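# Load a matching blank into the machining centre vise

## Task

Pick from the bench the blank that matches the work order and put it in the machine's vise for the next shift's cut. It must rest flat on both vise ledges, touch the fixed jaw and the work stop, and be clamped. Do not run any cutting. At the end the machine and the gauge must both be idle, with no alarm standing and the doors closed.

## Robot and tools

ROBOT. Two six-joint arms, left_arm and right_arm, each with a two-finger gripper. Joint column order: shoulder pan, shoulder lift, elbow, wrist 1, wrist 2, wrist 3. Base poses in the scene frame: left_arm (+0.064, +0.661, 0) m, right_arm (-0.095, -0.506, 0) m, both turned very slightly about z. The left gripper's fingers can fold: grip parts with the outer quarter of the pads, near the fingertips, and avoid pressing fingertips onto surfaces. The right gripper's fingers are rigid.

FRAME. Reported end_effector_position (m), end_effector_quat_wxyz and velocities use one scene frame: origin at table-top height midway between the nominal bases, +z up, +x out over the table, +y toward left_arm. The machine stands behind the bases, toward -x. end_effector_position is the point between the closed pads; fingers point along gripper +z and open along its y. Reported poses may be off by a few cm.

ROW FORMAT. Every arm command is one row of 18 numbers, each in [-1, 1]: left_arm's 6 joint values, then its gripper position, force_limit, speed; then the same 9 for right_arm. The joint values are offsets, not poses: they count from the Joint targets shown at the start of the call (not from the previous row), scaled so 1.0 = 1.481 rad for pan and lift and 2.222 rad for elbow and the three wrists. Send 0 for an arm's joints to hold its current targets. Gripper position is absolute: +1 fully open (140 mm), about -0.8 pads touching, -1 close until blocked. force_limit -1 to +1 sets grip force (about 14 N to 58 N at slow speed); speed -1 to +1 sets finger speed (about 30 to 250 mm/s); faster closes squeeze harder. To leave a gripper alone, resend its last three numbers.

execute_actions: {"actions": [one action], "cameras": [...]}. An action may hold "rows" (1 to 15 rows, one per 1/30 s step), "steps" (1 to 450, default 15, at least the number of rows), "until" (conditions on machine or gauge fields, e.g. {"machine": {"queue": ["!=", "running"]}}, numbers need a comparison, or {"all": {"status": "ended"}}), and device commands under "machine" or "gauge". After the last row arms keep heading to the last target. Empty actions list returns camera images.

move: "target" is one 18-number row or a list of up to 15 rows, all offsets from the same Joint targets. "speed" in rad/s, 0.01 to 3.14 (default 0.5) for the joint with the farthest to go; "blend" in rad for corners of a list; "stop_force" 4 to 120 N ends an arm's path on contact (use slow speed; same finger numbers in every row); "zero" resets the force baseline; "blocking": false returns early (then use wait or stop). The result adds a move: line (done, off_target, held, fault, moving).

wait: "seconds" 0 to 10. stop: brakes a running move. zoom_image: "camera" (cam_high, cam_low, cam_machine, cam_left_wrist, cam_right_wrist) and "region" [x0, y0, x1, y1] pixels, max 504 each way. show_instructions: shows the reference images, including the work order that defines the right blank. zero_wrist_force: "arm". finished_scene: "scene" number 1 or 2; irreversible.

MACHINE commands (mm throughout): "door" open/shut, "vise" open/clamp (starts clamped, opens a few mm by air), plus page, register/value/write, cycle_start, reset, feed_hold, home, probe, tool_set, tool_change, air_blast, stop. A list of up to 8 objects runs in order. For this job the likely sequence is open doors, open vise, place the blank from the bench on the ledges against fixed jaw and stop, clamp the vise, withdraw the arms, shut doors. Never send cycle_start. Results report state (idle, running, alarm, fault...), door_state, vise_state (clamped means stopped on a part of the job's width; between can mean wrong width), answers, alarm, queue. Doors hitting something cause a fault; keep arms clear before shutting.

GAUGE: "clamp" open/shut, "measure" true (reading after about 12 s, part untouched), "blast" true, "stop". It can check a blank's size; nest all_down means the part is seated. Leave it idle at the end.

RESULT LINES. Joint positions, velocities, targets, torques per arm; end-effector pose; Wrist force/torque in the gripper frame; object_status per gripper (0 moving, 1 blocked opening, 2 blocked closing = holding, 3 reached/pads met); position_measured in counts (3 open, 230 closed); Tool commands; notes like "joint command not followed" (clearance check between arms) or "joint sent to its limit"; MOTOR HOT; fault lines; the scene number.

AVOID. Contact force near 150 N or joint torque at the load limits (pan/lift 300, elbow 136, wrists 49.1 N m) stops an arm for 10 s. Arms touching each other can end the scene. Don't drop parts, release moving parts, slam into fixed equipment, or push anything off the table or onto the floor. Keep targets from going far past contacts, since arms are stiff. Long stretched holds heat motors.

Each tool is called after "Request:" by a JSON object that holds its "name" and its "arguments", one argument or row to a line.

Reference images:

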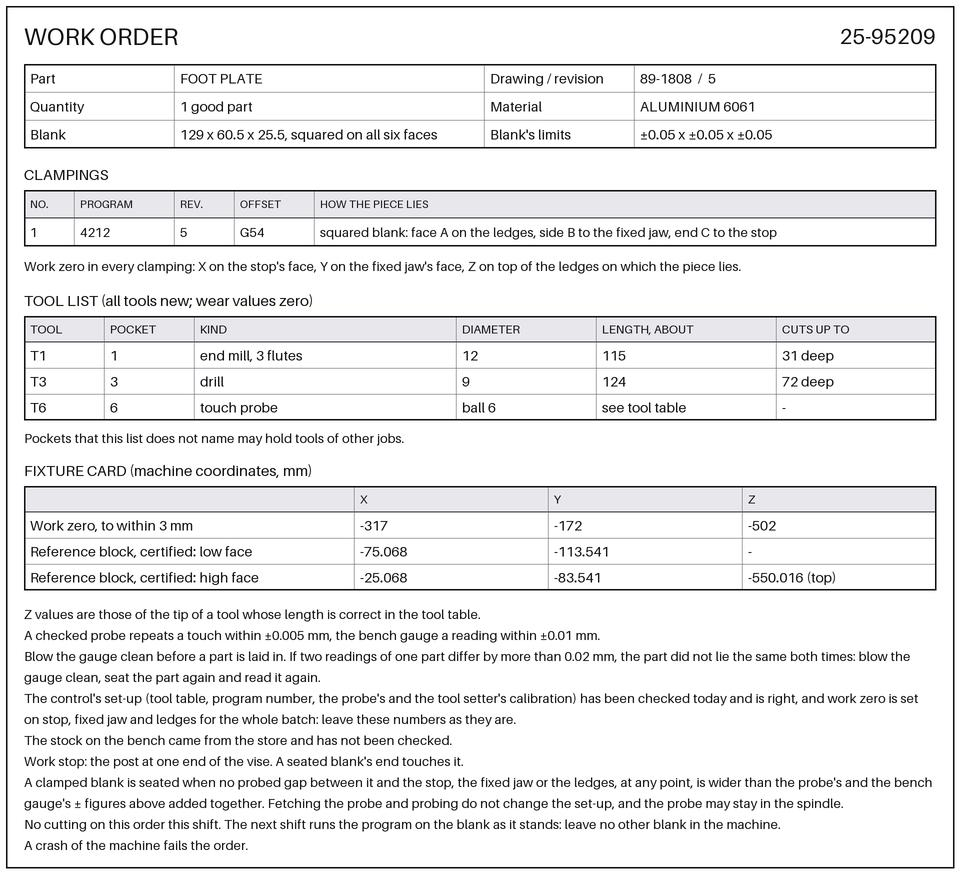

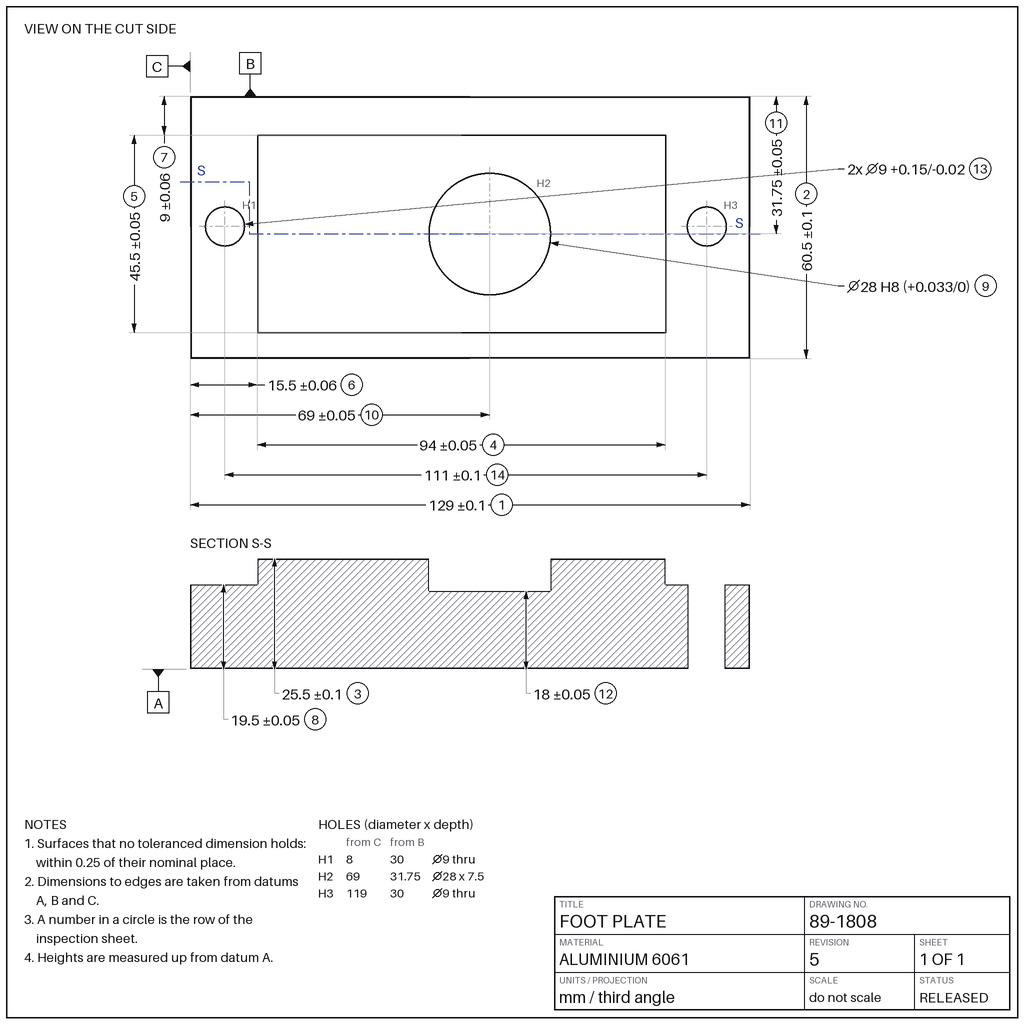

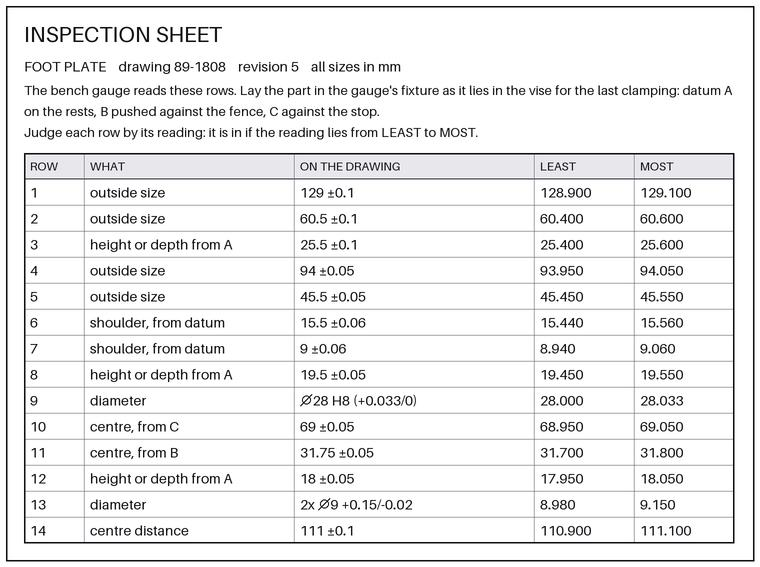

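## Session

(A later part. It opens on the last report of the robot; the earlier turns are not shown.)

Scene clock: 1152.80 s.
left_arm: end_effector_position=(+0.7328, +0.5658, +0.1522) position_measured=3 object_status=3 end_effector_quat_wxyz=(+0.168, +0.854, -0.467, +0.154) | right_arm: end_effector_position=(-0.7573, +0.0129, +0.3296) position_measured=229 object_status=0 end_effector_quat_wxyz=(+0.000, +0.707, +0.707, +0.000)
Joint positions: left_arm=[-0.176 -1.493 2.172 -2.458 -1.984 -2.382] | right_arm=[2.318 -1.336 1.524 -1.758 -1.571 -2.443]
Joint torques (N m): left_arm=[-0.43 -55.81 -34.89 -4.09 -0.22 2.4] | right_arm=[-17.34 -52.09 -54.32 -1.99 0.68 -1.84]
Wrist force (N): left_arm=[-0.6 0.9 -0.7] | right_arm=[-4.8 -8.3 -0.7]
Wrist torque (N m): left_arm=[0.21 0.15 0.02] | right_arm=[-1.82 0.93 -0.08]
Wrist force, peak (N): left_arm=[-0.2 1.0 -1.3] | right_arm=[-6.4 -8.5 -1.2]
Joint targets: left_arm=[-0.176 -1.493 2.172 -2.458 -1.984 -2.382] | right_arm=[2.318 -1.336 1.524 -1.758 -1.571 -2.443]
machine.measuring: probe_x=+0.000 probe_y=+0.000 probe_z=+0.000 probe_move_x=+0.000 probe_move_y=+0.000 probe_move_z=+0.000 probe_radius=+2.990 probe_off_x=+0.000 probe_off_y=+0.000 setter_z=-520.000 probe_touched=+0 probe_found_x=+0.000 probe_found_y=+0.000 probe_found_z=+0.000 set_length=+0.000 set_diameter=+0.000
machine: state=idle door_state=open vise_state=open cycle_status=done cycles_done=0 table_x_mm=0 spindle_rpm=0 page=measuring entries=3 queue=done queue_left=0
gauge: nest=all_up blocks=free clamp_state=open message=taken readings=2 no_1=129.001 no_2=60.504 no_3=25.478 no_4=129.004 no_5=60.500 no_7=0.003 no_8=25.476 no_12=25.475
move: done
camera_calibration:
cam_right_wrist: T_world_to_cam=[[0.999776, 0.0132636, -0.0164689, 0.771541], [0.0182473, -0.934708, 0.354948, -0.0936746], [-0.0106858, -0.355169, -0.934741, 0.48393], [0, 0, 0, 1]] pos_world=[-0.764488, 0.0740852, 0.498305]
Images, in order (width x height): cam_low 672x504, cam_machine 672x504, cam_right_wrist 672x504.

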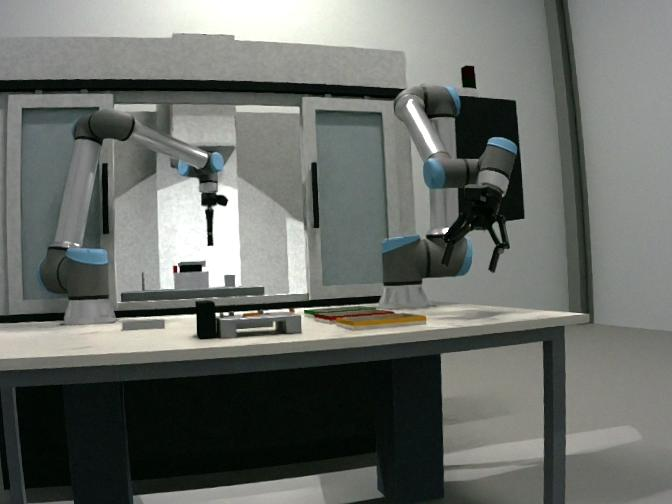

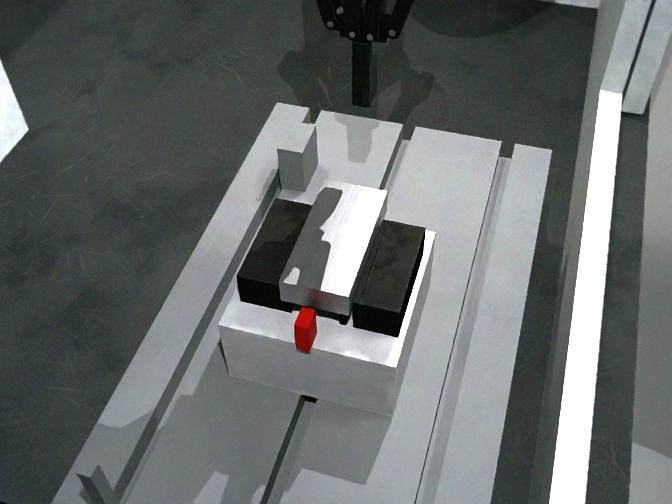

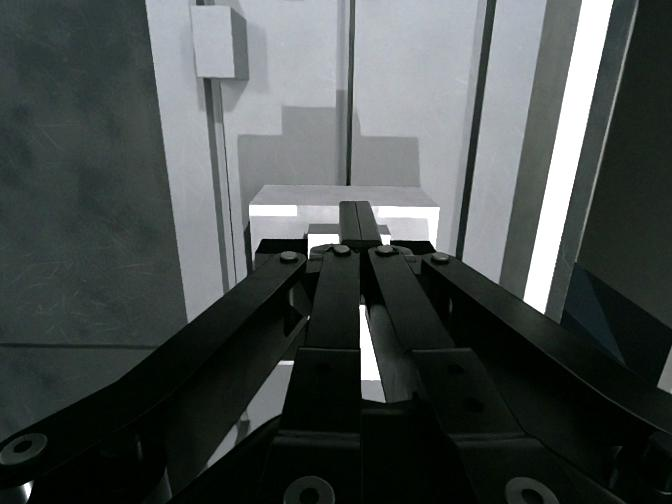

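Request:
{"name": "move", "arguments": {
  "target": [0, 0, 0, 0, 0, 0, 1, 1, 1, 0, 0.0248, 0.0509, -0.0678, 0, 0, -0.8, 0, 0],
  "speed": 0.1,
  "cameras": ["cam_low","cam_machine"]
}}

Request:
{"name": "zoom_image", "arguments": {
  "camera": "cam_low",
  "region": [150, 240, 230, 300]
}}

Request:
{"name": "zoom_image", "arguments": {
  "camera": "cam_machine",
  "region": [230, 120, 450, 350]
}}

Scene clock: 1172.50 s.
left_arm: end_effector_position=(+0.7328, +0.5658, +0.1522) position_measured=3 object_status=3 end_effector_quat_wxyz=(+0.168, +0.854, -0.467, +0.154) | right_arm: end_effector_position=(-0.7572, +0.0129, +0.2416) position_measured=229 object_status=3 end_effector_quat_wxyz=(+0.000, +0.707, +0.707, +0.000)
Joint positions: left_arm=[-0.176 -1.493 2.172 -2.458 -1.984 -2.382] | right_arm=[2.318 -1.3 1.637 -1.908 -1.571 -2.443]
Joint torques (N m): left_arm=[-2.1 -55.95 -35.18 -4 -0.04 2.22] | right_arm=[-15.14 -48.72 -38.69 -6.17 0.99 -1.44]
Wrist force (N): left_arm=[-0.3 -0.1 -0.9] | right_arm=[-4.3 -8.1 -0.1]
Wrist torque (N m): left_arm=[-0.02 0.08 0.03] | right_arm=[-1.80 0.82 -0.11]
Wrist force, peak (N): left_arm=[-0.6 1.0 -1.3] | right_arm=[-4.8 -8.4 -0.7]
Joint targets: left_arm=[-0.176 -1.493 2.172 -2.458 -1.984 -2.382] | right_arm=[2.318 -1.300 1.637 -1.908 -1.571 -2.443]
machine.measuring: probe_x=+0.000 probe_y=+0.000 probe_z=+0.000 probe_move_x=+0.000 probe_move_y=+0.000 probe_move_z=+0.000 probe_radius=+2.990 probe_off_x=+0.000 probe_off_y=+0.000 setter_z=-520.000 probe_touched=+0 probe_found_x=+0.000 probe_found_y=+0.000 probe_found_z=+0.000 set_length=+0.000 set_diameter=+0.000
machine: state=idle door_state=open vise_state=open cycle_status=done cycles_done=0 table_x_mm=0 spindle_rpm=0 page=measuring entries=3 queue=done queue_left=0
gauge: nest=all_up blocks=free clamp_state=open message=taken readings=2 no_1=129.001 no_2=60.504 no_3=25.478 no_4=129.004 no_5=60.500 no_7=0.003 no_8=25.476 no_12=25.475
move: done
Images, in order (width x height): cam_low 672x504, cam_machine 672x504.

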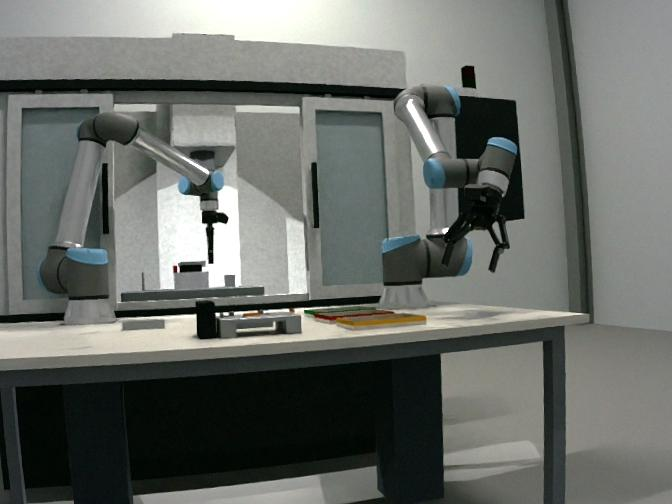

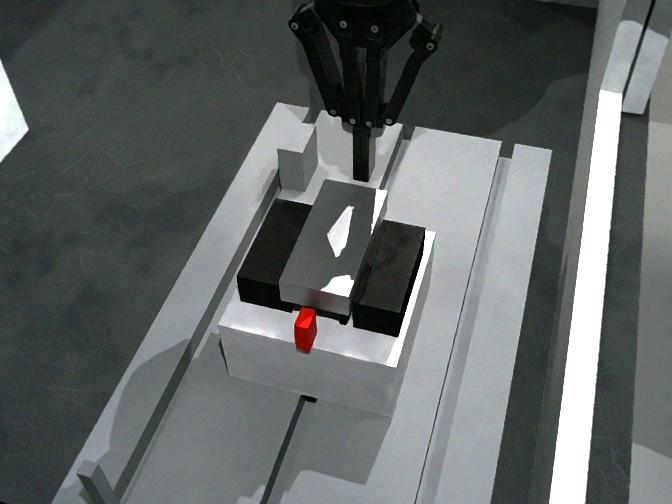

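Scaled by 6.300 from the camera's 672x504 image, which has a finer 960x720 frame.

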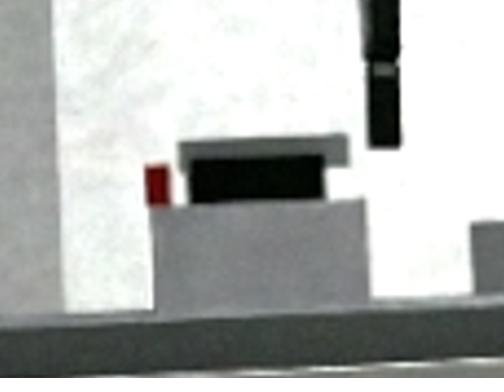

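Scaled by 2.191 from the camera's 672x504 image, which has a finer 960x720 frame.

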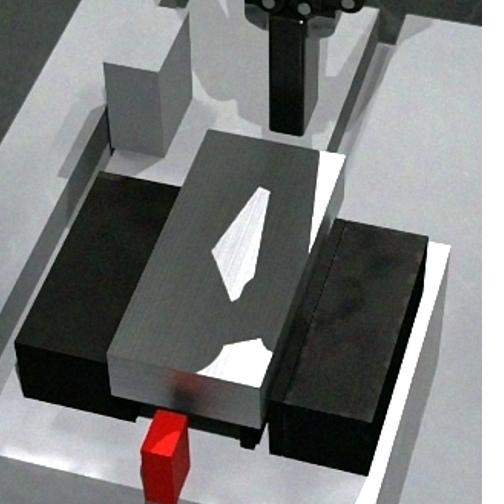

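Request:
{"name": "move", "arguments": {
  "target": [0, 0, 0, 0, 0, 0, 1, 1, 1, 0.0185, -0.0219, 0.0189, -0.0042, 0, 0.0123, -0.8, 0, 0],
  "speed": 0.008,
  "stop_force": 12,
  "cameras": ["cam_low","cam_machine"]
}}

Request:
{"name": "zoom_image", "arguments": {
  "camera": "cam_low",
  "region": [150, 240, 230, 300]
}}

Request:
{"name": "zoom_image", "arguments": {
  "camera": "cam_machine",
  "region": [230, 120, 450, 350]
}}

speed must be a number from 0.01 to 3.14 (rad/s); nothing of the call was run

Scaled by 6.300 from the camera's 672x504 image, which has a finer 960x720 frame.

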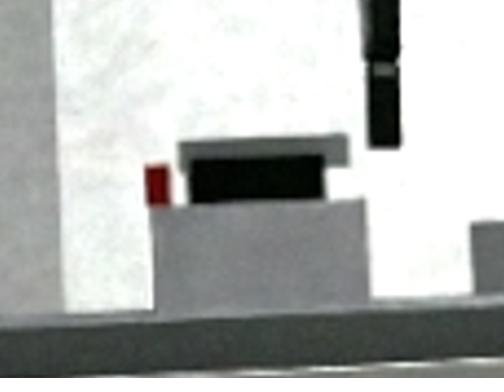

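Scaled by 2.191 from the camera's 672x504 image, which has a finer 960x720 frame.

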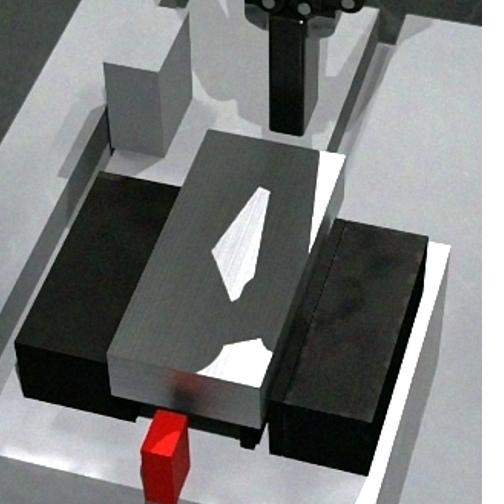

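Request:
{"name": "move", "arguments": {
  "target": [0, 0, 0, 0, 0, 0, 1, 1, 1, 0.0185, -0.0219, 0.0189, -0.0042, 0, 0.0123, -0.8, 0, 0],
  "speed": 0.01,
  "stop_force": 12,
  "cameras": ["cam_low","cam_machine"]
}}

Request:
{"name": "zoom_image", "arguments": {
  "camera": "cam_low",
  "region": [150, 240, 230, 300]
}}

Request:
{"name": "zoom_image", "arguments": {
  "camera": "cam_machine",
  "region": [230, 120, 450, 350]
}}

Scene clock: 1193.47 s.
left_arm: end_effector_position=(+0.7328, +0.5658, +0.1522) position_measured=3 object_status=3 end_effector_quat_wxyz=(+0.168, +0.854, -0.467, +0.154) | right_arm: end_effector_position=(-0.7573, -0.0116, +0.2414) position_measured=229 object_status=3 end_effector_quat_wxyz=(+0.000, +0.707, +0.707, +0.000)
Joint positions: left_arm=[-0.176 -1.493 2.172 -2.458 -1.984 -2.382] | right_arm=[2.337 -1.323 1.667 -1.915 -1.571 -2.424]
Joint torques (N m): left_arm=[-1.3 -57.32 -34.58 -3.96 0.07 2.06] | right_arm=[-7.53 -49.92 -46.25 1.49 1.18 -1.69]
Wrist force (N): left_arm=[-0.5 0.5 -0.8] | right_arm=[10.2 -8.5 0.9]
Wrist torque (N m): left_arm=[0.13 0.12 0.03] | right_arm=[-1.79 1.34 -0.28]
Wrist force, peak (N): left_arm=[-0.2 1.4 -1.1] | right_arm=[14.0 -8.8 0.6]
Joint targets: left_arm=[-0.176 -1.493 2.172 -2.458 -1.984 -2.382] | right_arm=[2.337 -1.323 1.667 -1.915 -1.571 -2.424]
machine.measuring: probe_x=+0.000 probe_y=+0.000 probe_z=+0.000 probe_move_x=+0.000 probe_move_y=+0.000 probe_move_z=+0.000 probe_radius=+2.990 probe_off_x=+0.000 probe_off_y=+0.000 setter_z=-520.000 probe_touched=+0 probe_found_x=+0.000 probe_found_y=+0.000 probe_found_z=+0.000 set_length=+0.000 set_diameter=+0.000
machine: state=idle door_state=open vise_state=open cycle_status=done cycles_done=0 table_x_mm=0 spindle_rpm=0 page=measuring entries=3 queue=done queue_left=0
gauge: nest=all_up blocks=free clamp_state=open message=taken readings=2 no_1=129.001 no_2=60.504 no_3=25.478 no_4=129.004 no_5=60.500 no_7=0.003 no_8=25.476 no_12=25.475
move: contact (right_arm); right_arm: the elbow is farthest, 0.012 rad from its target
Images, in order (width x height): cam_low 672x504, cam_machine 672x504.

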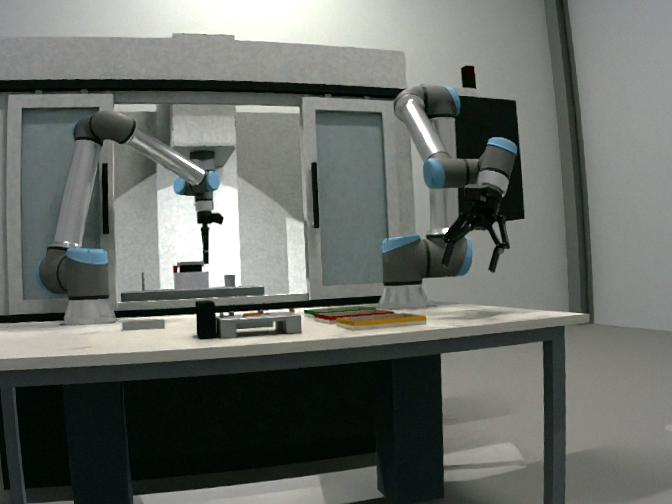

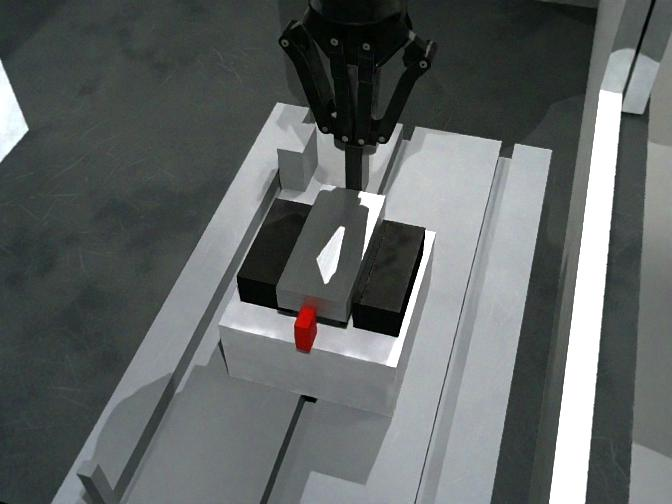

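Scaled by 6.300 from the camera's 672x504 image, which has a finer 960x720 frame.

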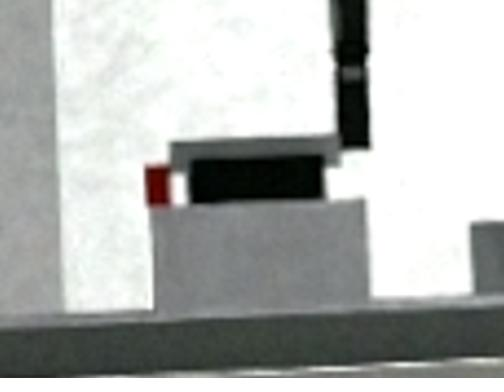

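Scaled by 2.191 from the camera's 672x504 image, which has a finer 960x720 frame.

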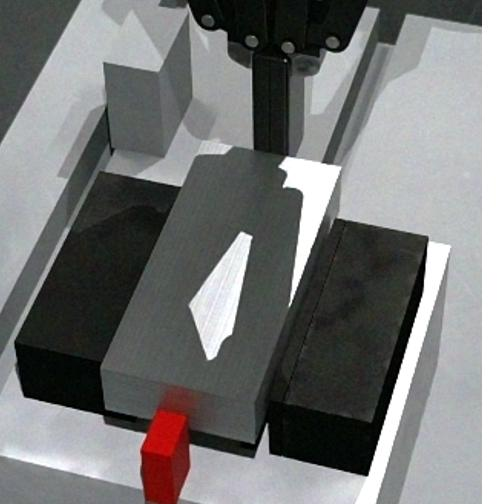

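Request:
{"name": "execute_actions", "arguments": {
  "actions": [
    {"machine":{"vise":"clamp"},"steps":90,"until":{"machine":{"vise_state":"clamped"}}}
  ],
  "cameras": ["cam_machine"]
}}

Scene clock: 1198.77 s.
left_arm: end_effector_position=(+0.7328, +0.5658, +0.1522) position_measured=3 object_status=3 end_effector_quat_wxyz=(+0.168, +0.854, -0.467, +0.154) | right_arm: end_effector_position=(-0.7573, -0.0116, +0.2414) position_measured=229 object_status=3 end_effector_quat_wxyz=(+0.000, +0.707, +0.707, +0.000)
Joint positions: left_arm=[-0.176 -1.493 2.172 -2.458 -1.984 -2.382] | right_arm=[2.337 -1.323 1.667 -1.915 -1.571 -2.424]
Joint torques (N m): left_arm=[-1.57 -57.66 -34.42 -4.14 -0.33 2.16] | right_arm=[-9.36 -54.41 -39.26 2.5 2.67 -1.78]
Wrist force (N): left_arm=[-0.4 0.4 -1.0] | right_arm=[7.1 -17.0 0.2]
Wrist torque (N m): left_arm=[0.08 0.10 0.03] | right_arm=[-1.62 1.22 -0.18]
Wrist force, peak (N): left_arm=[-0.1 0.8 -1.2] | right_arm=[7.5 -17.1 0.1]
Joint targets: left_arm=[-0.176 -1.493 2.172 -2.458 -1.984 -2.382] | right_arm=[2.337 -1.323 1.667 -1.915 -1.571 -2.424]
Tool commands: left_gripper/position=+1.0 left_gripper/force_limit=+1.0 left_gripper/speed=+1.0 right_gripper/position=-0.8 right_gripper/force_limit=+0.0 right_gripper/speed=+0.0
machine.measuring: probe_x=+0.000 probe_y=+0.000 probe_z=+0.000 probe_move_x=+0.000 probe_move_y=+0.000 probe_move_z=+0.000 probe_radius=+2.990 probe_off_x=+0.000 probe_off_y=+0.000 setter_z=-520.000 probe_touched=+0 probe_found_x=+0.000 probe_found_y=+0.000 probe_found_z=+0.000 set_length=+0.000 set_diameter=+0.000
machine: state=idle door_state=open vise_state=clamped cycle_status=done cycles_done=0 table_x_mm=0 spindle_rpm=0 page=measuring entries=3 queue=running queue_left=0
gauge: nest=all_up blocks=free clamp_state=open message=taken readings=2 no_1=129.001 no_2=60.504 no_3=25.478 no_4=129.004 no_5=60.500 no_7=0.003 no_8=25.476 no_12=25.475
Images, in order (width x height): cam_machine 672x504.

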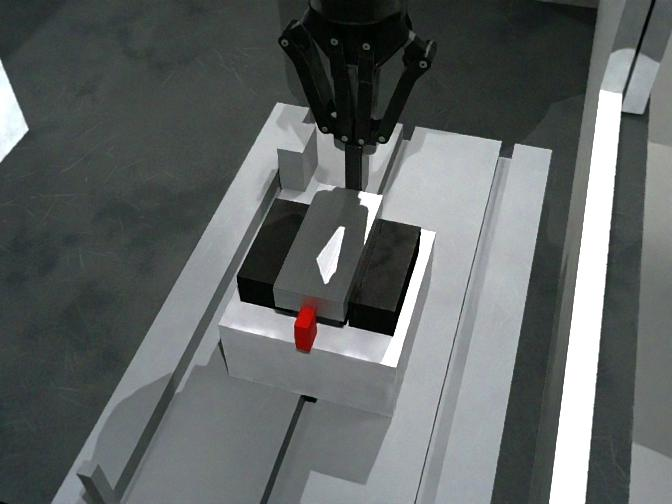

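Request:
{"name": "move", "arguments": {
  "target": [
    [0, 0, 0, 0, 0, 0, 1, 1, 1, -0.0128, 0.0155, -0.0135, 0.0032, 0, -0.0086, -0.8, 0, 0],
    [0, 0, 0, 0, 0, 0, 1, 1, 1, -0.0128, -0.0088, -0.0644, 0.0707, 0, -0.0086, -0.8, 0, 0],
    [0, 0, 0, 0, 0, 0, 1, 1, 1, -0.2910, -0.2829, 0.1319, 0.0567, 0, -0.1940, -0.8, 0, 0],
    [0, 0, 0, 0, 0, 0, 1, 1, 1, -0.9703, -0.2829, 0.1319, 0.0567, 0, -0.6467, -0.8, 0, 0]
  ],
  "speed": [0.1,0.3,0.6,0.8],
  "blend": [0.005,0.05,0.1,0],
  "cameras": ["cam_high","cam_machine","cam_low"]
}}

Request:
{"name": "zoom_image", "arguments": {
  "camera": "cam_machine",
  "region": [220, 160, 440, 370]
}}

Scene clock: 1216.10 s.
left_arm: end_effector_position=(+0.7328, +0.5658, +0.1522) position_measured=3 object_status=3 end_effector_quat_wxyz=(+0.168, +0.854, -0.467, +0.154) | right_arm: end_effector_position=(+0.1524, +0.0401, +0.3203) position_measured=229 object_status=3 end_effector_quat_wxyz=(+0.000, +0.707, +0.707, +0.000)
Joint positions: left_arm=[-0.176 -1.493 2.172 -2.458 -1.984 -2.382] | right_arm=[0.9 -1.742 1.96 -1.789 -1.571 -3.86]
Joint torques (N m): left_arm=[-2.05 -57.67 -34.6 -4.02 0.03 2.15] | right_arm=[-16.82 -43.78 -38.52 -5.93 -1.48 -1.72]
Wrist force (N): left_arm=[-0.3 0.6 -1.0] | right_arm=[-2.5 -9.6 -0.6]
Wrist torque (N m): left_arm=[0.14 0.08 0.03] | right_arm=[-2.13 0.37 -0.09]
Wrist force, peak (N): left_arm=[-0.7 0.4 -1.4] | right_arm=[7.8 -17.6 0.1]
Joint targets: left_arm=[-0.176 -1.493 2.172 -2.458 -1.984 -2.382] | right_arm=[0.900 -1.742 1.960 -1.789 -1.571 -3.861]
machine.measuring: probe_x=+0.000 probe_y=+0.000 probe_z=+0.000 probe_move_x=+0.000 probe_move_y=+0.000 probe_move_z=+0.000 probe_radius=+2.990 probe_off_x=+0.000 probe_off_y=+0.000 setter_z=-520.000 probe_touched=+0 probe_found_x=+0.000 probe_found_y=+0.000 probe_found_z=+0.000 set_length=+0.000 set_diameter=+0.000
machine: state=idle door_state=open vise_state=clamped cycle_status=done cycles_done=0 table_x_mm=0 spindle_rpm=0 page=measuring entries=3 queue=done queue_left=0
gauge: nest=all_up blocks=free clamp_state=open message=taken readings=2 no_1=129.001 no_2=60.504 no_3=25.478 no_4=129.004 no_5=60.500 no_7=0.003 no_8=25.476 no_12=25.475
move: done
Images, in order (width x height): cam_high 672x504, cam_low 672x504, cam_machine 672x504.

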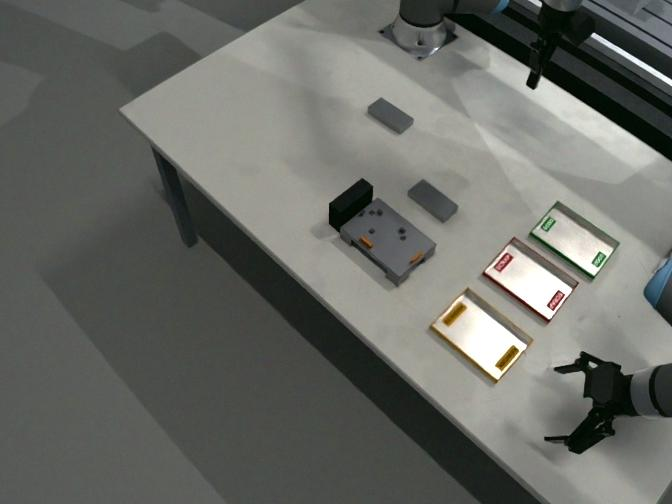

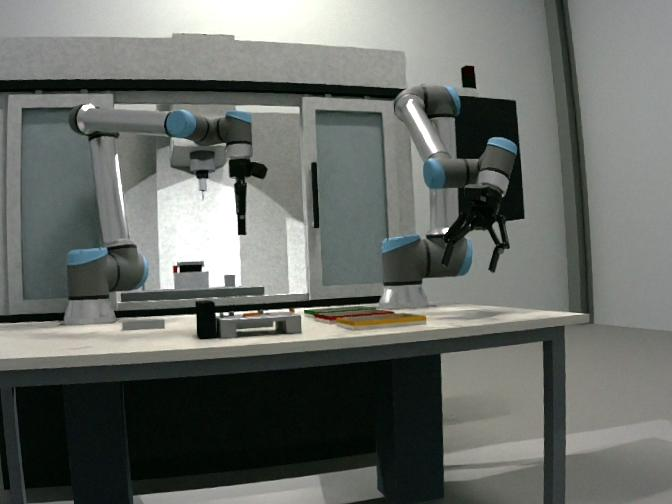

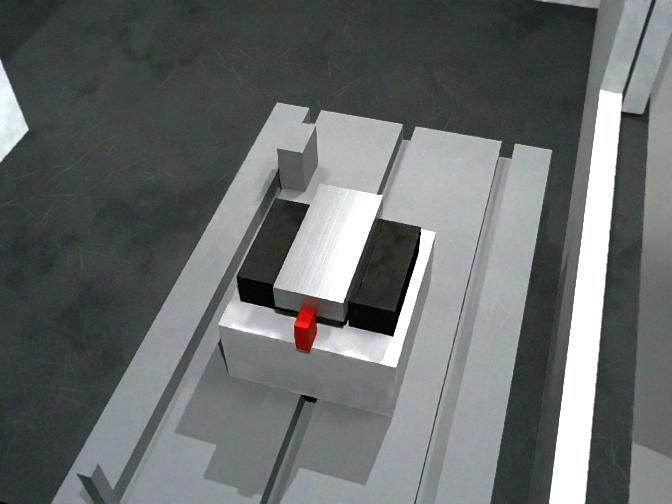

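Scaled by 2.291 from the camera's 672x504 image, which has a finer 960x720 frame.

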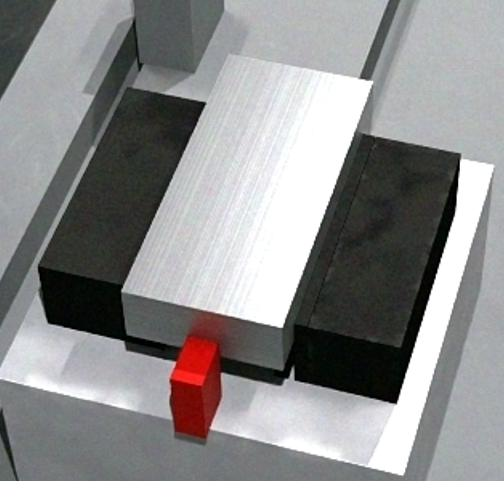

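Request:
{"name": "execute_actions", "arguments": {
  "actions": [
    {"machine":[{"door":"shut"},{"register":"probe_x","value":-303.5,"write":true},{"register":"probe_y","value":-182.7,"write":true},{"register":"probe_z","value":-471,"write":true},{"register":"probe_move_z","value":-10,"write":true},{"probe":true,"page":"measuring"}],"steps":450,"until":{"machine":{"queue":["!=","running"]}}}
  ]
}}

Scene clock: 1243.47 s.
left_arm: end_effector_position=(+0.7328, +0.5658, +0.1522) position_measured=3 object_status=3 end_effector_quat_wxyz=(+0.168, +0.854, -0.467, +0.154) | right_arm: end_effector_position=(+0.1526, +0.0401, +0.3203) position_measured=229 object_status=3 end_effector_quat_wxyz=(+0.000, +0.707, +0.707, +0.000)
Joint positions: left_arm=[-0.176 -1.493 2.172 -2.458 -1.984 -2.382] | right_arm=[0.9 -1.742 1.96 -1.789 -1.571 -3.861]
Joint torques (N m): left_arm=[-3.04 -56.01 -34.77 -3.89 0.07 2.3] | right_arm=[-21.23 -28.71 -48.63 -2.15 -1.8 -1.59]
Wrist force (N): left_arm=[-0.4 0.4 -0.8] | right_arm=[-2.2 -9.4 -0.5]
Wrist torque (N m): left_arm=[0.08 0.11 0.02] | right_arm=[-2.09 0.32 -0.10]
Wrist force, peak (N): left_arm=[-0.6 0.7 -1.3] | right_arm=[-2.4 -10.0 -0.5]
Joint targets: left_arm=[-0.176 -1.493 2.172 -2.458 -1.984 -2.382] | right_arm=[0.900 -1.742 1.960 -1.789 -1.571 -3.861]
Tool commands: left_gripper/position=+1.0 left_gripper/force_limit=+1.0 left_gripper/speed=+1.0 right_gripper/position=-0.8 right_gripper/force_limit=+0.0 right_gripper/speed=+0.0
machine.measuring: probe_x=-303.500 probe_y=-182.700 probe_z=-471.000 probe_move_x=+0.000 probe_move_y=+0.000 probe_move_z=-10.000 probe_radius=+2.990 probe_off_x=+0.000 probe_off_y=+0.000 setter_z=-520.000 probe_touched=+1 probe_found_x=-303.500 probe_found_y=-182.700 probe_found_z=-477.324 set_length=+0.000 set_diameter=+0.000
machine: state=idle door_state=shut vise_state=clamped cycle_status=done cycles_done=0 table_x_mm=0 spindle_rpm=0 page=measuring entries=8 queue=done queue_left=0
gauge: nest=all_up blocks=free clamp_state=open message=taken readings=2 no_1=129.001 no_2=60.504 no_3=25.478 no_4=129.004 no_5=60.500 no_7=0.003 no_8=25.476 no_12=25.475

Request:
{"name": "execute_actions", "arguments": {
  "actions": [
    {"machine":[{"register":"probe_x","value":-203.5,"write":true},{"register":"probe_y","value":-223,"write":true},{"probe":true}],"steps":450,"until":{"machine":{"queue":["!=","running"]}}}
  ]
}}

Request:
{"name": "execute_actions", "arguments": {
  "actions": [
    {"machine":[{"register":"probe_y","value":-183,"write":true},{"probe":true}],"steps":450,"until":{"machine":{"queue":["!=","running"]}}}
  ]
}}

Request:
{"name": "execute_actions", "arguments": {
  "actions": [
    {"machine":[{"register":"probe_x","value":-303.5,"write":true},{"register":"probe_y","value":-223,"write":true},{"probe":true}],"steps":450,"until":{"machine":{"queue":["!=","running"]}}}
  ]
}}

Request:
{"name": "execute_actions", "arguments": {
  "actions": [
    {"machine":[{"register":"probe_x","value":-179.5,"write":true},{"register":"probe_y","value":-184,"write":true},{"register":"probe_z","value":-484,"write":true},{"register":"probe_move_z","value":0,"write":true},{"register":"probe_move_x","value":-14,"write":true},{"probe":true}],"steps":450,"until":{"machine":{"queue":["!=","running"]}}}
  ]
}}

Request:
{"name": "execute_actions", "arguments": {
  "actions": [
    {"machine":[{"register":"probe_y","value":-222,"write":true},{"probe":true}],"steps":450,"until":{"machine":{"queue":["!=","running"]}}}
  ]
}}

Request:
{"name": "execute_actions", "arguments": {
  "actions": [
    {"machine":[{"register":"probe_x","value":-205,"write":true},{"register":"probe_y","value":-243,"write":true},{"register":"probe_z","value":-484,"write":true},{"register":"probe_move_x","value":0,"write":true},{"register":"probe_move_y","value":14,"write":true},{"probe":true}],"steps":450,"until":{"machine":{"queue":["!=","running"]}}}
  ]
}}

Request:
{"name": "execute_actions", "arguments": {
  "actions": [
    {"machine":[{"register":"probe_x","value":-303,"write":true},{"probe":true}],"steps":450,"until":{"machine":{"queue":["!=","running"]}}}
  ]
}}

Scene clock: 1269.60 s.
left_arm: end_effector_position=(+0.7328, +0.5658, +0.1522) position_measured=3 object_status=3 end_effector_quat_wxyz=(+0.168, +0.854, -0.467, +0.154) | right_arm: end_effector_position=(+0.1526, +0.0401, +0.3203) position_measured=229 object_status=3 end_effector_quat_wxyz=(+0.000, +0.707, +0.707, +0.000)
Joint positions: left_arm=[-0.176 -1.493 2.172 -2.458 -1.984 -2.382] | right_arm=[0.9 -1.742 1.96 -1.789 -1.571 -3.861]
Joint torques (N m): left_arm=[-1.83 -57.88 -33.84 -3.9 0.07 2.05] | right_arm=[-18.08 -28.95 -48.09 -2.31 -1.56 -1.7]
Wrist force (N): left_arm=[-0.5 0.2 -0.8] | right_arm=[-2.3 -9.5 -0.5]
Wrist torque (N m): left_arm=[0.05 0.12 0.02] | right_arm=[-2.11 0.34 -0.10]
Wrist force, peak (N): left_arm=[0.2 0.8 -1.5] | right_arm=[-2.1 -10.1 -0.2]
Joint targets: left_arm=[-0.176 -1.493 2.172 -2.458 -1.984 -2.382] | right_arm=[0.900 -1.742 1.960 -1.789 -1.571 -3.861]
Tool commands: left_gripper/position=+1.0 left_gripper/force_limit=+1.0 left_gripper/speed=+1.0 right_gripper/position=-0.8 right_gripper/force_limit=+0.0 right_gripper/speed=+0.0
machine.measuring: probe_x=-203.500 probe_y=-223.000 probe_z=-471.000 probe_move_x=+0.000 probe_move_y=+0.000 probe_move_z=-10.000 probe_radius=+2.990 probe_off_x=+0.000 probe_off_y=+0.000 setter_z=-520.000 probe_touched=+1 probe_found_x=-203.500 probe_found_y=-223.000 probe_found_z=-477.215 set_length=+0.000 set_diameter=+0.000
machine: state=idle door_state=shut vise_state=clamped cycle_status=done cycles_done=0 table_x_mm=0 spindle_rpm=0 page=measuring entries=11 queue=done queue_left=0
gauge: nest=all_up blocks=free clamp_state=open message=taken readings=2 no_1=129.001 no_2=60.504 no_3=25.478 no_4=129.004 no_5=60.500 no_7=0.003 no_8=25.476 no_12=25.475

Scene clock: 1276.70 s.
left_arm: end_effector_position=(+0.7328, +0.5658, +0.1522) position_measured=3 object_status=3 end_effector_quat_wxyz=(+0.168, +0.854, -0.467, +0.154) | right_arm: end_effector_position=(+0.1526, +0.0401, +0.3203) position_measured=229 object_status=3 end_effector_quat_wxyz=(+0.000, +0.707, +0.707, +0.000)
Joint positions: left_arm=[-0.176 -1.493 2.172 -2.458 -1.984 -2.382] | right_arm=[0.9 -1.742 1.96 -1.789 -1.571 -3.861]
Joint torques (N m): left_arm=[-2.38 -58.18 -34.26 -4.13 0.13 2.2] | right_arm=[-18.71 -26.98 -49.24 -2.38 -1.82 -1.75]
Wrist force (N): left_arm=[-0.3 0.4 -0.6] | right_arm=[-2.2 -9.7 -0.3]
Wrist torque (N m): left_arm=[0.10 0.08 0.03] | right_arm=[-2.15 0.32 -0.10]
Wrist force, peak (N): left_arm=[-0.8 0.8 -1.2] | right_arm=[-2.5 -9.9 -0.6]
Joint targets: left_arm=[-0.176 -1.493 2.172 -2.458 -1.984 -2.382] | right_arm=[0.900 -1.742 1.960 -1.789 -1.571 -3.861]
Tool commands: left_gripper/position=+1.0 left_gripper/force_limit=+1.0 left_gripper/speed=+1.0 right_gripper/position=-0.8 right_gripper/force_limit=+0.0 right_gripper/speed=+0.0
machine.measuring: probe_x=-203.500 probe_y=-183.000 probe_z=-471.000 probe_move_x=+0.000 probe_move_y=+0.000 probe_move_z=-10.000 probe_radius=+2.990 probe_off_x=+0.000 probe_off_y=+0.000 setter_z=-520.000 probe_touched=+1 probe_found_x=-203.500 probe_found_y=-183.000 probe_found_z=-477.213 set_length=+0.000 set_diameter=+0.000
machine: state=idle door_state=shut vise_state=clamped cycle_status=done cycles_done=0 table_x_mm=0 spindle_rpm=0 page=measuring entries=13 queue=done queue_left=0
gauge: nest=all_up blocks=free clamp_state=open message=taken readings=2 no_1=129.001 no_2=60.504 no_3=25.478 no_4=129.004 no_5=60.500 no_7=0.003 no_8=25.476 no_12=25.475

Scene clock: 1284.40 s.
left_arm: end_effector_position=(+0.7328, +0.5658, +0.1522) position_measured=3 object_status=3 end_effector_quat_wxyz=(+0.168, +0.854, -0.467, +0.154) | right_arm: end_effector_position=(+0.1526, +0.0401, +0.3203) position_measured=229 object_status=3 end_effector_quat_wxyz=(+0.000, +0.707, +0.707, +0.000)
Joint positions: left_arm=[-0.176 -1.493 2.172 -2.458 -1.984 -2.382] | right_arm=[0.9 -1.742 1.96 -1.789 -1.571 -3.861]
Joint torques (N m): left_arm=[-1.57 -57 -34.2 -4.05 -0.27 1.85] | right_arm=[-17.08 -27.51 -48.6 -2.37 -1.83 -1.92]
Wrist force (N): left_arm=[-0.5 0.5 -0.8] | right_arm=[-2.0 -9.2 -0.6]
Wrist torque (N m): left_arm=[0.11 0.12 0.02] | right_arm=[-2.05 0.28 -0.10]
Wrist force, peak (N): left_arm=[-0.3 0.7 -1.4] | right_arm=[-2.2 -10.0 -0.7]
Joint targets: left_arm=[-0.176 -1.493 2.172 -2.458 -1.984 -2.382] | right_arm=[0.900 -1.742 1.960 -1.789 -1.571 -3.861]
Tool commands: left_gripper/position=+1.0 left_gripper/force_limit=+1.0 left_gripper/speed=+1.0 right_gripper/position=-0.8 right_gripper/force_limit=+0.0 right_gripper/speed=+0.0
machine.measuring: probe_x=-303.500 probe_y=-223.000 probe_z=-471.000 probe_move_x=+0.000 probe_move_y=+0.000 probe_move_z=-10.000 probe_radius=+2.990 probe_off_x=+0.000 probe_off_y=+0.000 setter_z=-520.000 probe_touched=+1 probe_found_x=-303.500 probe_found_y=-223.000 probe_found_z=-477.326 set_length=+0.000 set_diameter=+0.000
machine: state=idle door_state=shut vise_state=clamped cycle_status=done cycles_done=0 table_x_mm=0 spindle_rpm=0 page=measuring entries=16 queue=done queue_left=0
gauge: nest=all_up blocks=free clamp_state=open message=taken readings=2 no_1=129.001 no_2=60.504 no_3=25.478 no_4=129.004 no_5=60.500 no_7=0.003 no_8=25.476 no_12=25.475

Scene clock: 1292.60 s.
left_arm: end_effector_position=(+0.7328, +0.5658, +0.1522) position_measured=3 object_status=3 end_effector_quat_wxyz=(+0.168, +0.854, -0.467, +0.154) | right_arm: end_effector_position=(+0.1526, +0.0401, +0.3203) position_measured=229 object_status=3 end_effector_quat_wxyz=(+0.000, +0.707, +0.707, +0.000)
Joint positions: left_arm=[-0.176 -1.493 2.172 -2.458 -1.984 -2.382] | right_arm=[0.9 -1.742 1.96 -1.789 -1.571 -3.861]
Joint torques (N m): left_arm=[-1.55 -58.18 -33.19 -3.74 -0.13 1.92] | right_arm=[-19.47 -28.06 -48.56 -2.44 -1.88 -1.68]
Wrist force (N): left_arm=[-0.2 0.7 -0.9] | right_arm=[-2.1 -9.7 -0.3]
Wrist torque (N m): left_arm=[0.17 0.05 0.03] | right_arm=[-2.14 0.28 -0.10]
Wrist force, peak (N): left_arm=[-0.3 0.8 -1.3] | right_arm=[-2.3 -10.0 -0.9]
Joint targets: left_arm=[-0.176 -1.493 2.172 -2.458 -1.984 -2.382] | right_arm=[0.900 -1.742 1.960 -1.789 -1.571 -3.861]
Tool commands: left_gripper/position=+1.0 left_gripper/force_limit=+1.0 left_gripper/speed=+1.0 right_gripper/position=-0.8 right_gripper/force_limit=+0.0 right_gripper/speed=+0.0
machine.measuring: probe_x=-179.500 probe_y=-184.000 probe_z=-484.000 probe_move_x=-14.000 probe_move_y=+0.000 probe_move_z=+0.000 probe_radius=+2.990 probe_off_x=+0.000 probe_off_y=+0.000 setter_z=-520.000 probe_touched=+1 probe_found_x=-189.514 probe_found_y=-184.000 probe_found_z=-484.000 set_length=+0.000 set_diameter=+0.000
machine: state=idle door_state=shut vise_state=clamped cycle_status=done cycles_done=0 table_x_mm=0 spindle_rpm=0 page=measuring entries=22 queue=done queue_left=0
gauge: nest=all_up blocks=free clamp_state=open message=taken readings=2 no_1=129.001 no_2=60.504 no_3=25.478 no_4=129.004 no_5=60.500 no_7=0.003 no_8=25.476 no_12=25.475

Scene clock: 1300.20 s.
left_arm: end_effector_position=(+0.7328, +0.5658, +0.1522) position_measured=3 object_status=3 end_effector_quat_wxyz=(+0.168, +0.854, -0.467, +0.154) | right_arm: end_effector_position=(+0.1526, +0.0401, +0.3203) position_measured=229 object_status=3 end_effector_quat_wxyz=(+0.000, +0.707, +0.707, +0.000)
Joint positions: left_arm=[-0.176 -1.493 2.172 -2.458 -1.984 -2.382] | right_arm=[0.9 -1.742 1.96 -1.789 -1.571 -3.861]
Joint torques (N m): left_arm=[-2.36 -57.94 -34 -3.84 -0.09 2.16] | right_arm=[-18.89 -26.28 -47.89 -2.48 -1.4 -1.48]
Wrist force (N): left_arm=[-0.4 0.4 -1.0] | right_arm=[-2.3 -9.6 -0.5]
Wrist torque (N m): left_arm=[0.10 0.11 0.03] | right_arm=[-2.12 0.33 -0.10]
Wrist force, peak (N): left_arm=[-0.1 1.0 -1.2] | right_arm=[-2.5 -9.8 -0.5]
Joint targets: left_arm=[-0.176 -1.493 2.172 -2.458 -1.984 -2.382] | right_arm=[0.900 -1.742 1.960 -1.789 -1.571 -3.861]
Tool commands: left_gripper/position=+1.0 left_gripper/force_limit=+1.0 left_gripper/speed=+1.0 right_gripper/position=-0.8 right_gripper/force_limit=+0.0 right_gripper/speed=+0.0
machine.measuring: probe_x=-179.500 probe_y=-222.000 probe_z=-484.000 probe_move_x=-14.000 probe_move_y=+0.000 probe_move_z=+0.000 probe_radius=+2.990 probe_off_x=+0.000 probe_off_y=+0.000 setter_z=-520.000 probe_touched=+1 probe_found_x=-189.513 probe_found_y=-222.000 probe_found_z=-484.000 set_length=+0.000 set_diameter=+0.000
machine: state=idle door_state=shut vise_state=clamped cycle_status=done cycles_done=0 table_x_mm=0 spindle_rpm=0 page=measuring entries=24 queue=done queue_left=0
gauge: nest=all_up blocks=free clamp_state=open message=taken readings=2 no_1=129.001 no_2=60.504 no_3=25.478 no_4=129.004 no_5=60.500 no_7=0.003 no_8=25.476 no_12=25.475

Scene clock: 1308.67 s.
left_arm: end_effector_position=(+0.7328, +0.5658, +0.1522) position_measured=3 object_status=3 end_effector_quat_wxyz=(+0.168, +0.854, -0.467, +0.154) | right_arm: end_effector_position=(+0.1526, +0.0401, +0.3203) position_measured=229 object_status=3 end_effector_quat_wxyz=(+0.000, +0.707, +0.707, +0.000)
Joint positions: left_arm=[-0.176 -1.493 2.172 -2.458 -1.984 -2.382] | right_arm=[0.9 -1.742 1.96 -1.789 -1.571 -3.861]
Joint torques (N m): left_arm=[-2.06 -56.34 -34.21 -3.99 -0.34 2.08] | right_arm=[-17.83 -25.42 -48.44 -2.71 -1.87 -1.42]
Wrist force (N): left_arm=[-0.1 0.5 -0.8] | right_arm=[-2.2 -9.5 -0.3]
Wrist torque (N m): left_arm=[0.12 0.03 0.03] | right_arm=[-2.11 0.33 -0.10]
Wrist force, peak (N): left_arm=[-0.3 0.8 -1.7] | right_arm=[-2.2 -10.0 -0.7]
Joint targets: left_arm=[-0.176 -1.493 2.172 -2.458 -1.984 -2.382] | right_arm=[0.900 -1.742 1.960 -1.789 -1.571 -3.861]
Tool commands: left_gripper/position=+1.0 left_gripper/force_limit=+1.0 left_gripper/speed=+1.0 right_gripper/position=-0.8 right_gripper/force_limit=+0.0 right_gripper/speed=+0.0
machine.measuring: probe_x=-205.000 probe_y=-243.000 probe_z=-484.000 probe_move_x=+0.000 probe_move_y=+14.000 probe_move_z=+0.000 probe_radius=+2.990 probe_off_x=+0.000 probe_off_y=+0.000 setter_z=-520.000 probe_touched=+1 probe_found_x=-205.000 probe_found_y=-233.244 probe_found_z=-484.000 set_length=+0.000 set_diameter=+0.000
machine: state=idle door_state=shut vise_state=clamped cycle_status=done cycles_done=0 table_x_mm=0 spindle_rpm=0 page=measuring entries=30 queue=done queue_left=0
gauge: nest=all_up blocks=free clamp_state=open message=taken readings=2 no_1=129.001 no_2=60.504 no_3=25.478 no_4=129.004 no_5=60.500 no_7=0.003 no_8=25.476 no_12=25.475

Scene clock: 1316.50 s.
left_arm: end_effector_position=(+0.7328, +0.5658, +0.1522) position_measured=3 object_status=3 end_effector_quat_wxyz=(+0.168, +0.854, -0.467, +0.154) | right_arm: end_effector_position=(+0.1526, +0.0401, +0.3203) position_measured=229 object_status=3 end_effector_quat_wxyz=(+0.000, +0.707, +0.707, +0.000)
Joint positions: left_arm=[-0.176 -1.493 2.172 -2.458 -1.984 -2.382] | right_arm=[0.9 -1.742 1.96 -1.789 -1.571 -3.861]
Joint torques (N m): left_arm=[-2.77 -57.59 -34.24 -3.77 -0.09 2.17] | right_arm=[-15.62 -28.08 -48.46 -2.25 -2.16 -1.65]
Wrist force (N): left_arm=[0.2 1.0 -0.9] | right_arm=[-2.1 -9.4 -0.5]
Wrist torque (N m): left_arm=[0.22 -0.03 0.02] | right_arm=[-2.09 0.29 -0.10]
Wrist force, peak (N): left_arm=[-0.3 1.0 -1.3] | right_arm=[-2.8 -9.9 -0.6]
Joint targets: left_arm=[-0.176 -1.493 2.172 -2.458 -1.984 -2.382] | right_arm=[0.900 -1.742 1.960 -1.789 -1.571 -3.861]
Tool commands: left_gripper/position=+1.0 left_gripper/force_limit=+1.0 left_gripper/speed=+1.0 right_gripper/position=-0.8 right_gripper/force_limit=+0.0 right_gripper/speed=+0.0
machine.measuring: probe_x=-303.000 probe_y=-243.000 probe_z=-484.000 probe_move_x=+0.000 probe_move_y=+14.000 probe_move_z=+0.000 probe_radius=+2.990 probe_off_x=+0.000 probe_off_y=+0.000 setter_z=-520.000 probe_touched=+1 probe_found_x=-303.000 probe_found_y=-233.244 probe_found_z=-484.000 set_length=+0.000 set_diameter=+0.000
machine: state=idle door_state=shut vise_state=clamped cycle_status=done cycles_done=0 table_x_mm=0 spindle_rpm=0 page=measuring entries=32 queue=done queue_left=0
gauge: nest=all_up blocks=free clamp_state=open message=taken readings=2 no_1=129.001 no_2=60.504 no_3=25.478 no_4=129.004 no_5=60.500 no_7=0.003 no_8=25.476 no_12=25.475

Request:
{"name": "execute_actions", "arguments": {
  "actions": [
    {"machine":[{"vise":"open"},{"vise":"clamp"},{"register":"probe_x","value":-203.5,"write":true},{"register":"probe_y","value":-203,"write":true},{"register":"probe_z","value":-471,"write":true},{"register":"probe_move_y","value":0,"write":true},{"register":"probe_move_z","value":-10,"write":true},{"probe":true}],"steps":450,"until":{"machine":{"queue":["!=","running"]}}}
  ],
  "cameras": ["cam_machine"]
}}

Scene clock: 1359.43 s.
left_arm: end_effector_position=(+0.7328, +0.5658, +0.1522) position_measured=3 object_status=3 end_effector_quat_wxyz=(+0.168, +0.854, -0.467, +0.154) | right_arm: end_effector_position=(+0.1526, +0.0401, +0.3203) position_measured=229 object_status=3 end_effector_quat_wxyz=(+0.000, +0.707, +0.707, +0.000)
Joint positions: left_arm=[-0.176 -1.493 2.172 -2.458 -1.984 -2.382] | right_arm=[0.9 -1.742 1.96 -1.789 -1.571 -3.861]
Joint torques (N m): left_arm=[-1.78 -56.19 -34.28 -4.22 -0.2 1.91] | right_arm=[-18.06 -25.99 -49.29 -2.75 -2.04 -1.42]
Wrist force (N): left_arm=[-0.1 0.5 -0.8] | right_arm=[-2.2 -9.9 -0.5]
Wrist torque (N m): left_arm=[0.12 0.03 0.03] | right_arm=[-2.19 0.31 -0.10]
Wrist force, peak (N): left_arm=[-0.5 0.9 -1.3] | right_arm=[-2.4 -10.1 -0.6]
Joint targets: left_arm=[-0.176 -1.493 2.172 -2.458 -1.984 -2.382] | right_arm=[0.900 -1.742 1.960 -1.789 -1.571 -3.861]
Tool commands: left_gripper/position=+1.0 left_gripper/force_limit=+1.0 left_gripper/speed=+1.0 right_gripper/position=-0.8 right_gripper/force_limit=+0.0 right_gripper/speed=+0.0
machine.measuring: probe_x=-203.500 probe_y=-203.000 probe_z=-471.000 probe_move_x=+0.000 probe_move_y=+0.000 probe_move_z=-10.000 probe_radius=+2.990 probe_off_x=+0.000 probe_off_y=+0.000 setter_z=-520.000 probe_touched=+1 probe_found_x=-203.500 probe_found_y=-203.000 probe_found_z=-477.312 set_length=+0.000 set_diameter=+0.000
machine: state=idle door_state=shut vise_state=clamped cycle_status=done cycles_done=0 table_x_mm=0 spindle_rpm=0 page=measuring entries=38 queue=done queue_left=0
gauge: nest=all_up blocks=free clamp_state=open message=taken readings=2 no_1=129.001 no_2=60.504 no_3=25.478 no_4=129.004 no_5=60.500 no_7=0.003 no_8=25.476 no_12=25.475
Images, in order (width x height): cam_machine 672x504.

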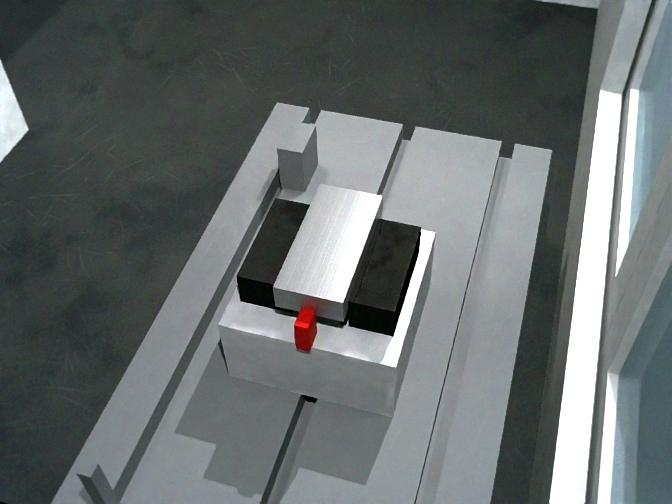

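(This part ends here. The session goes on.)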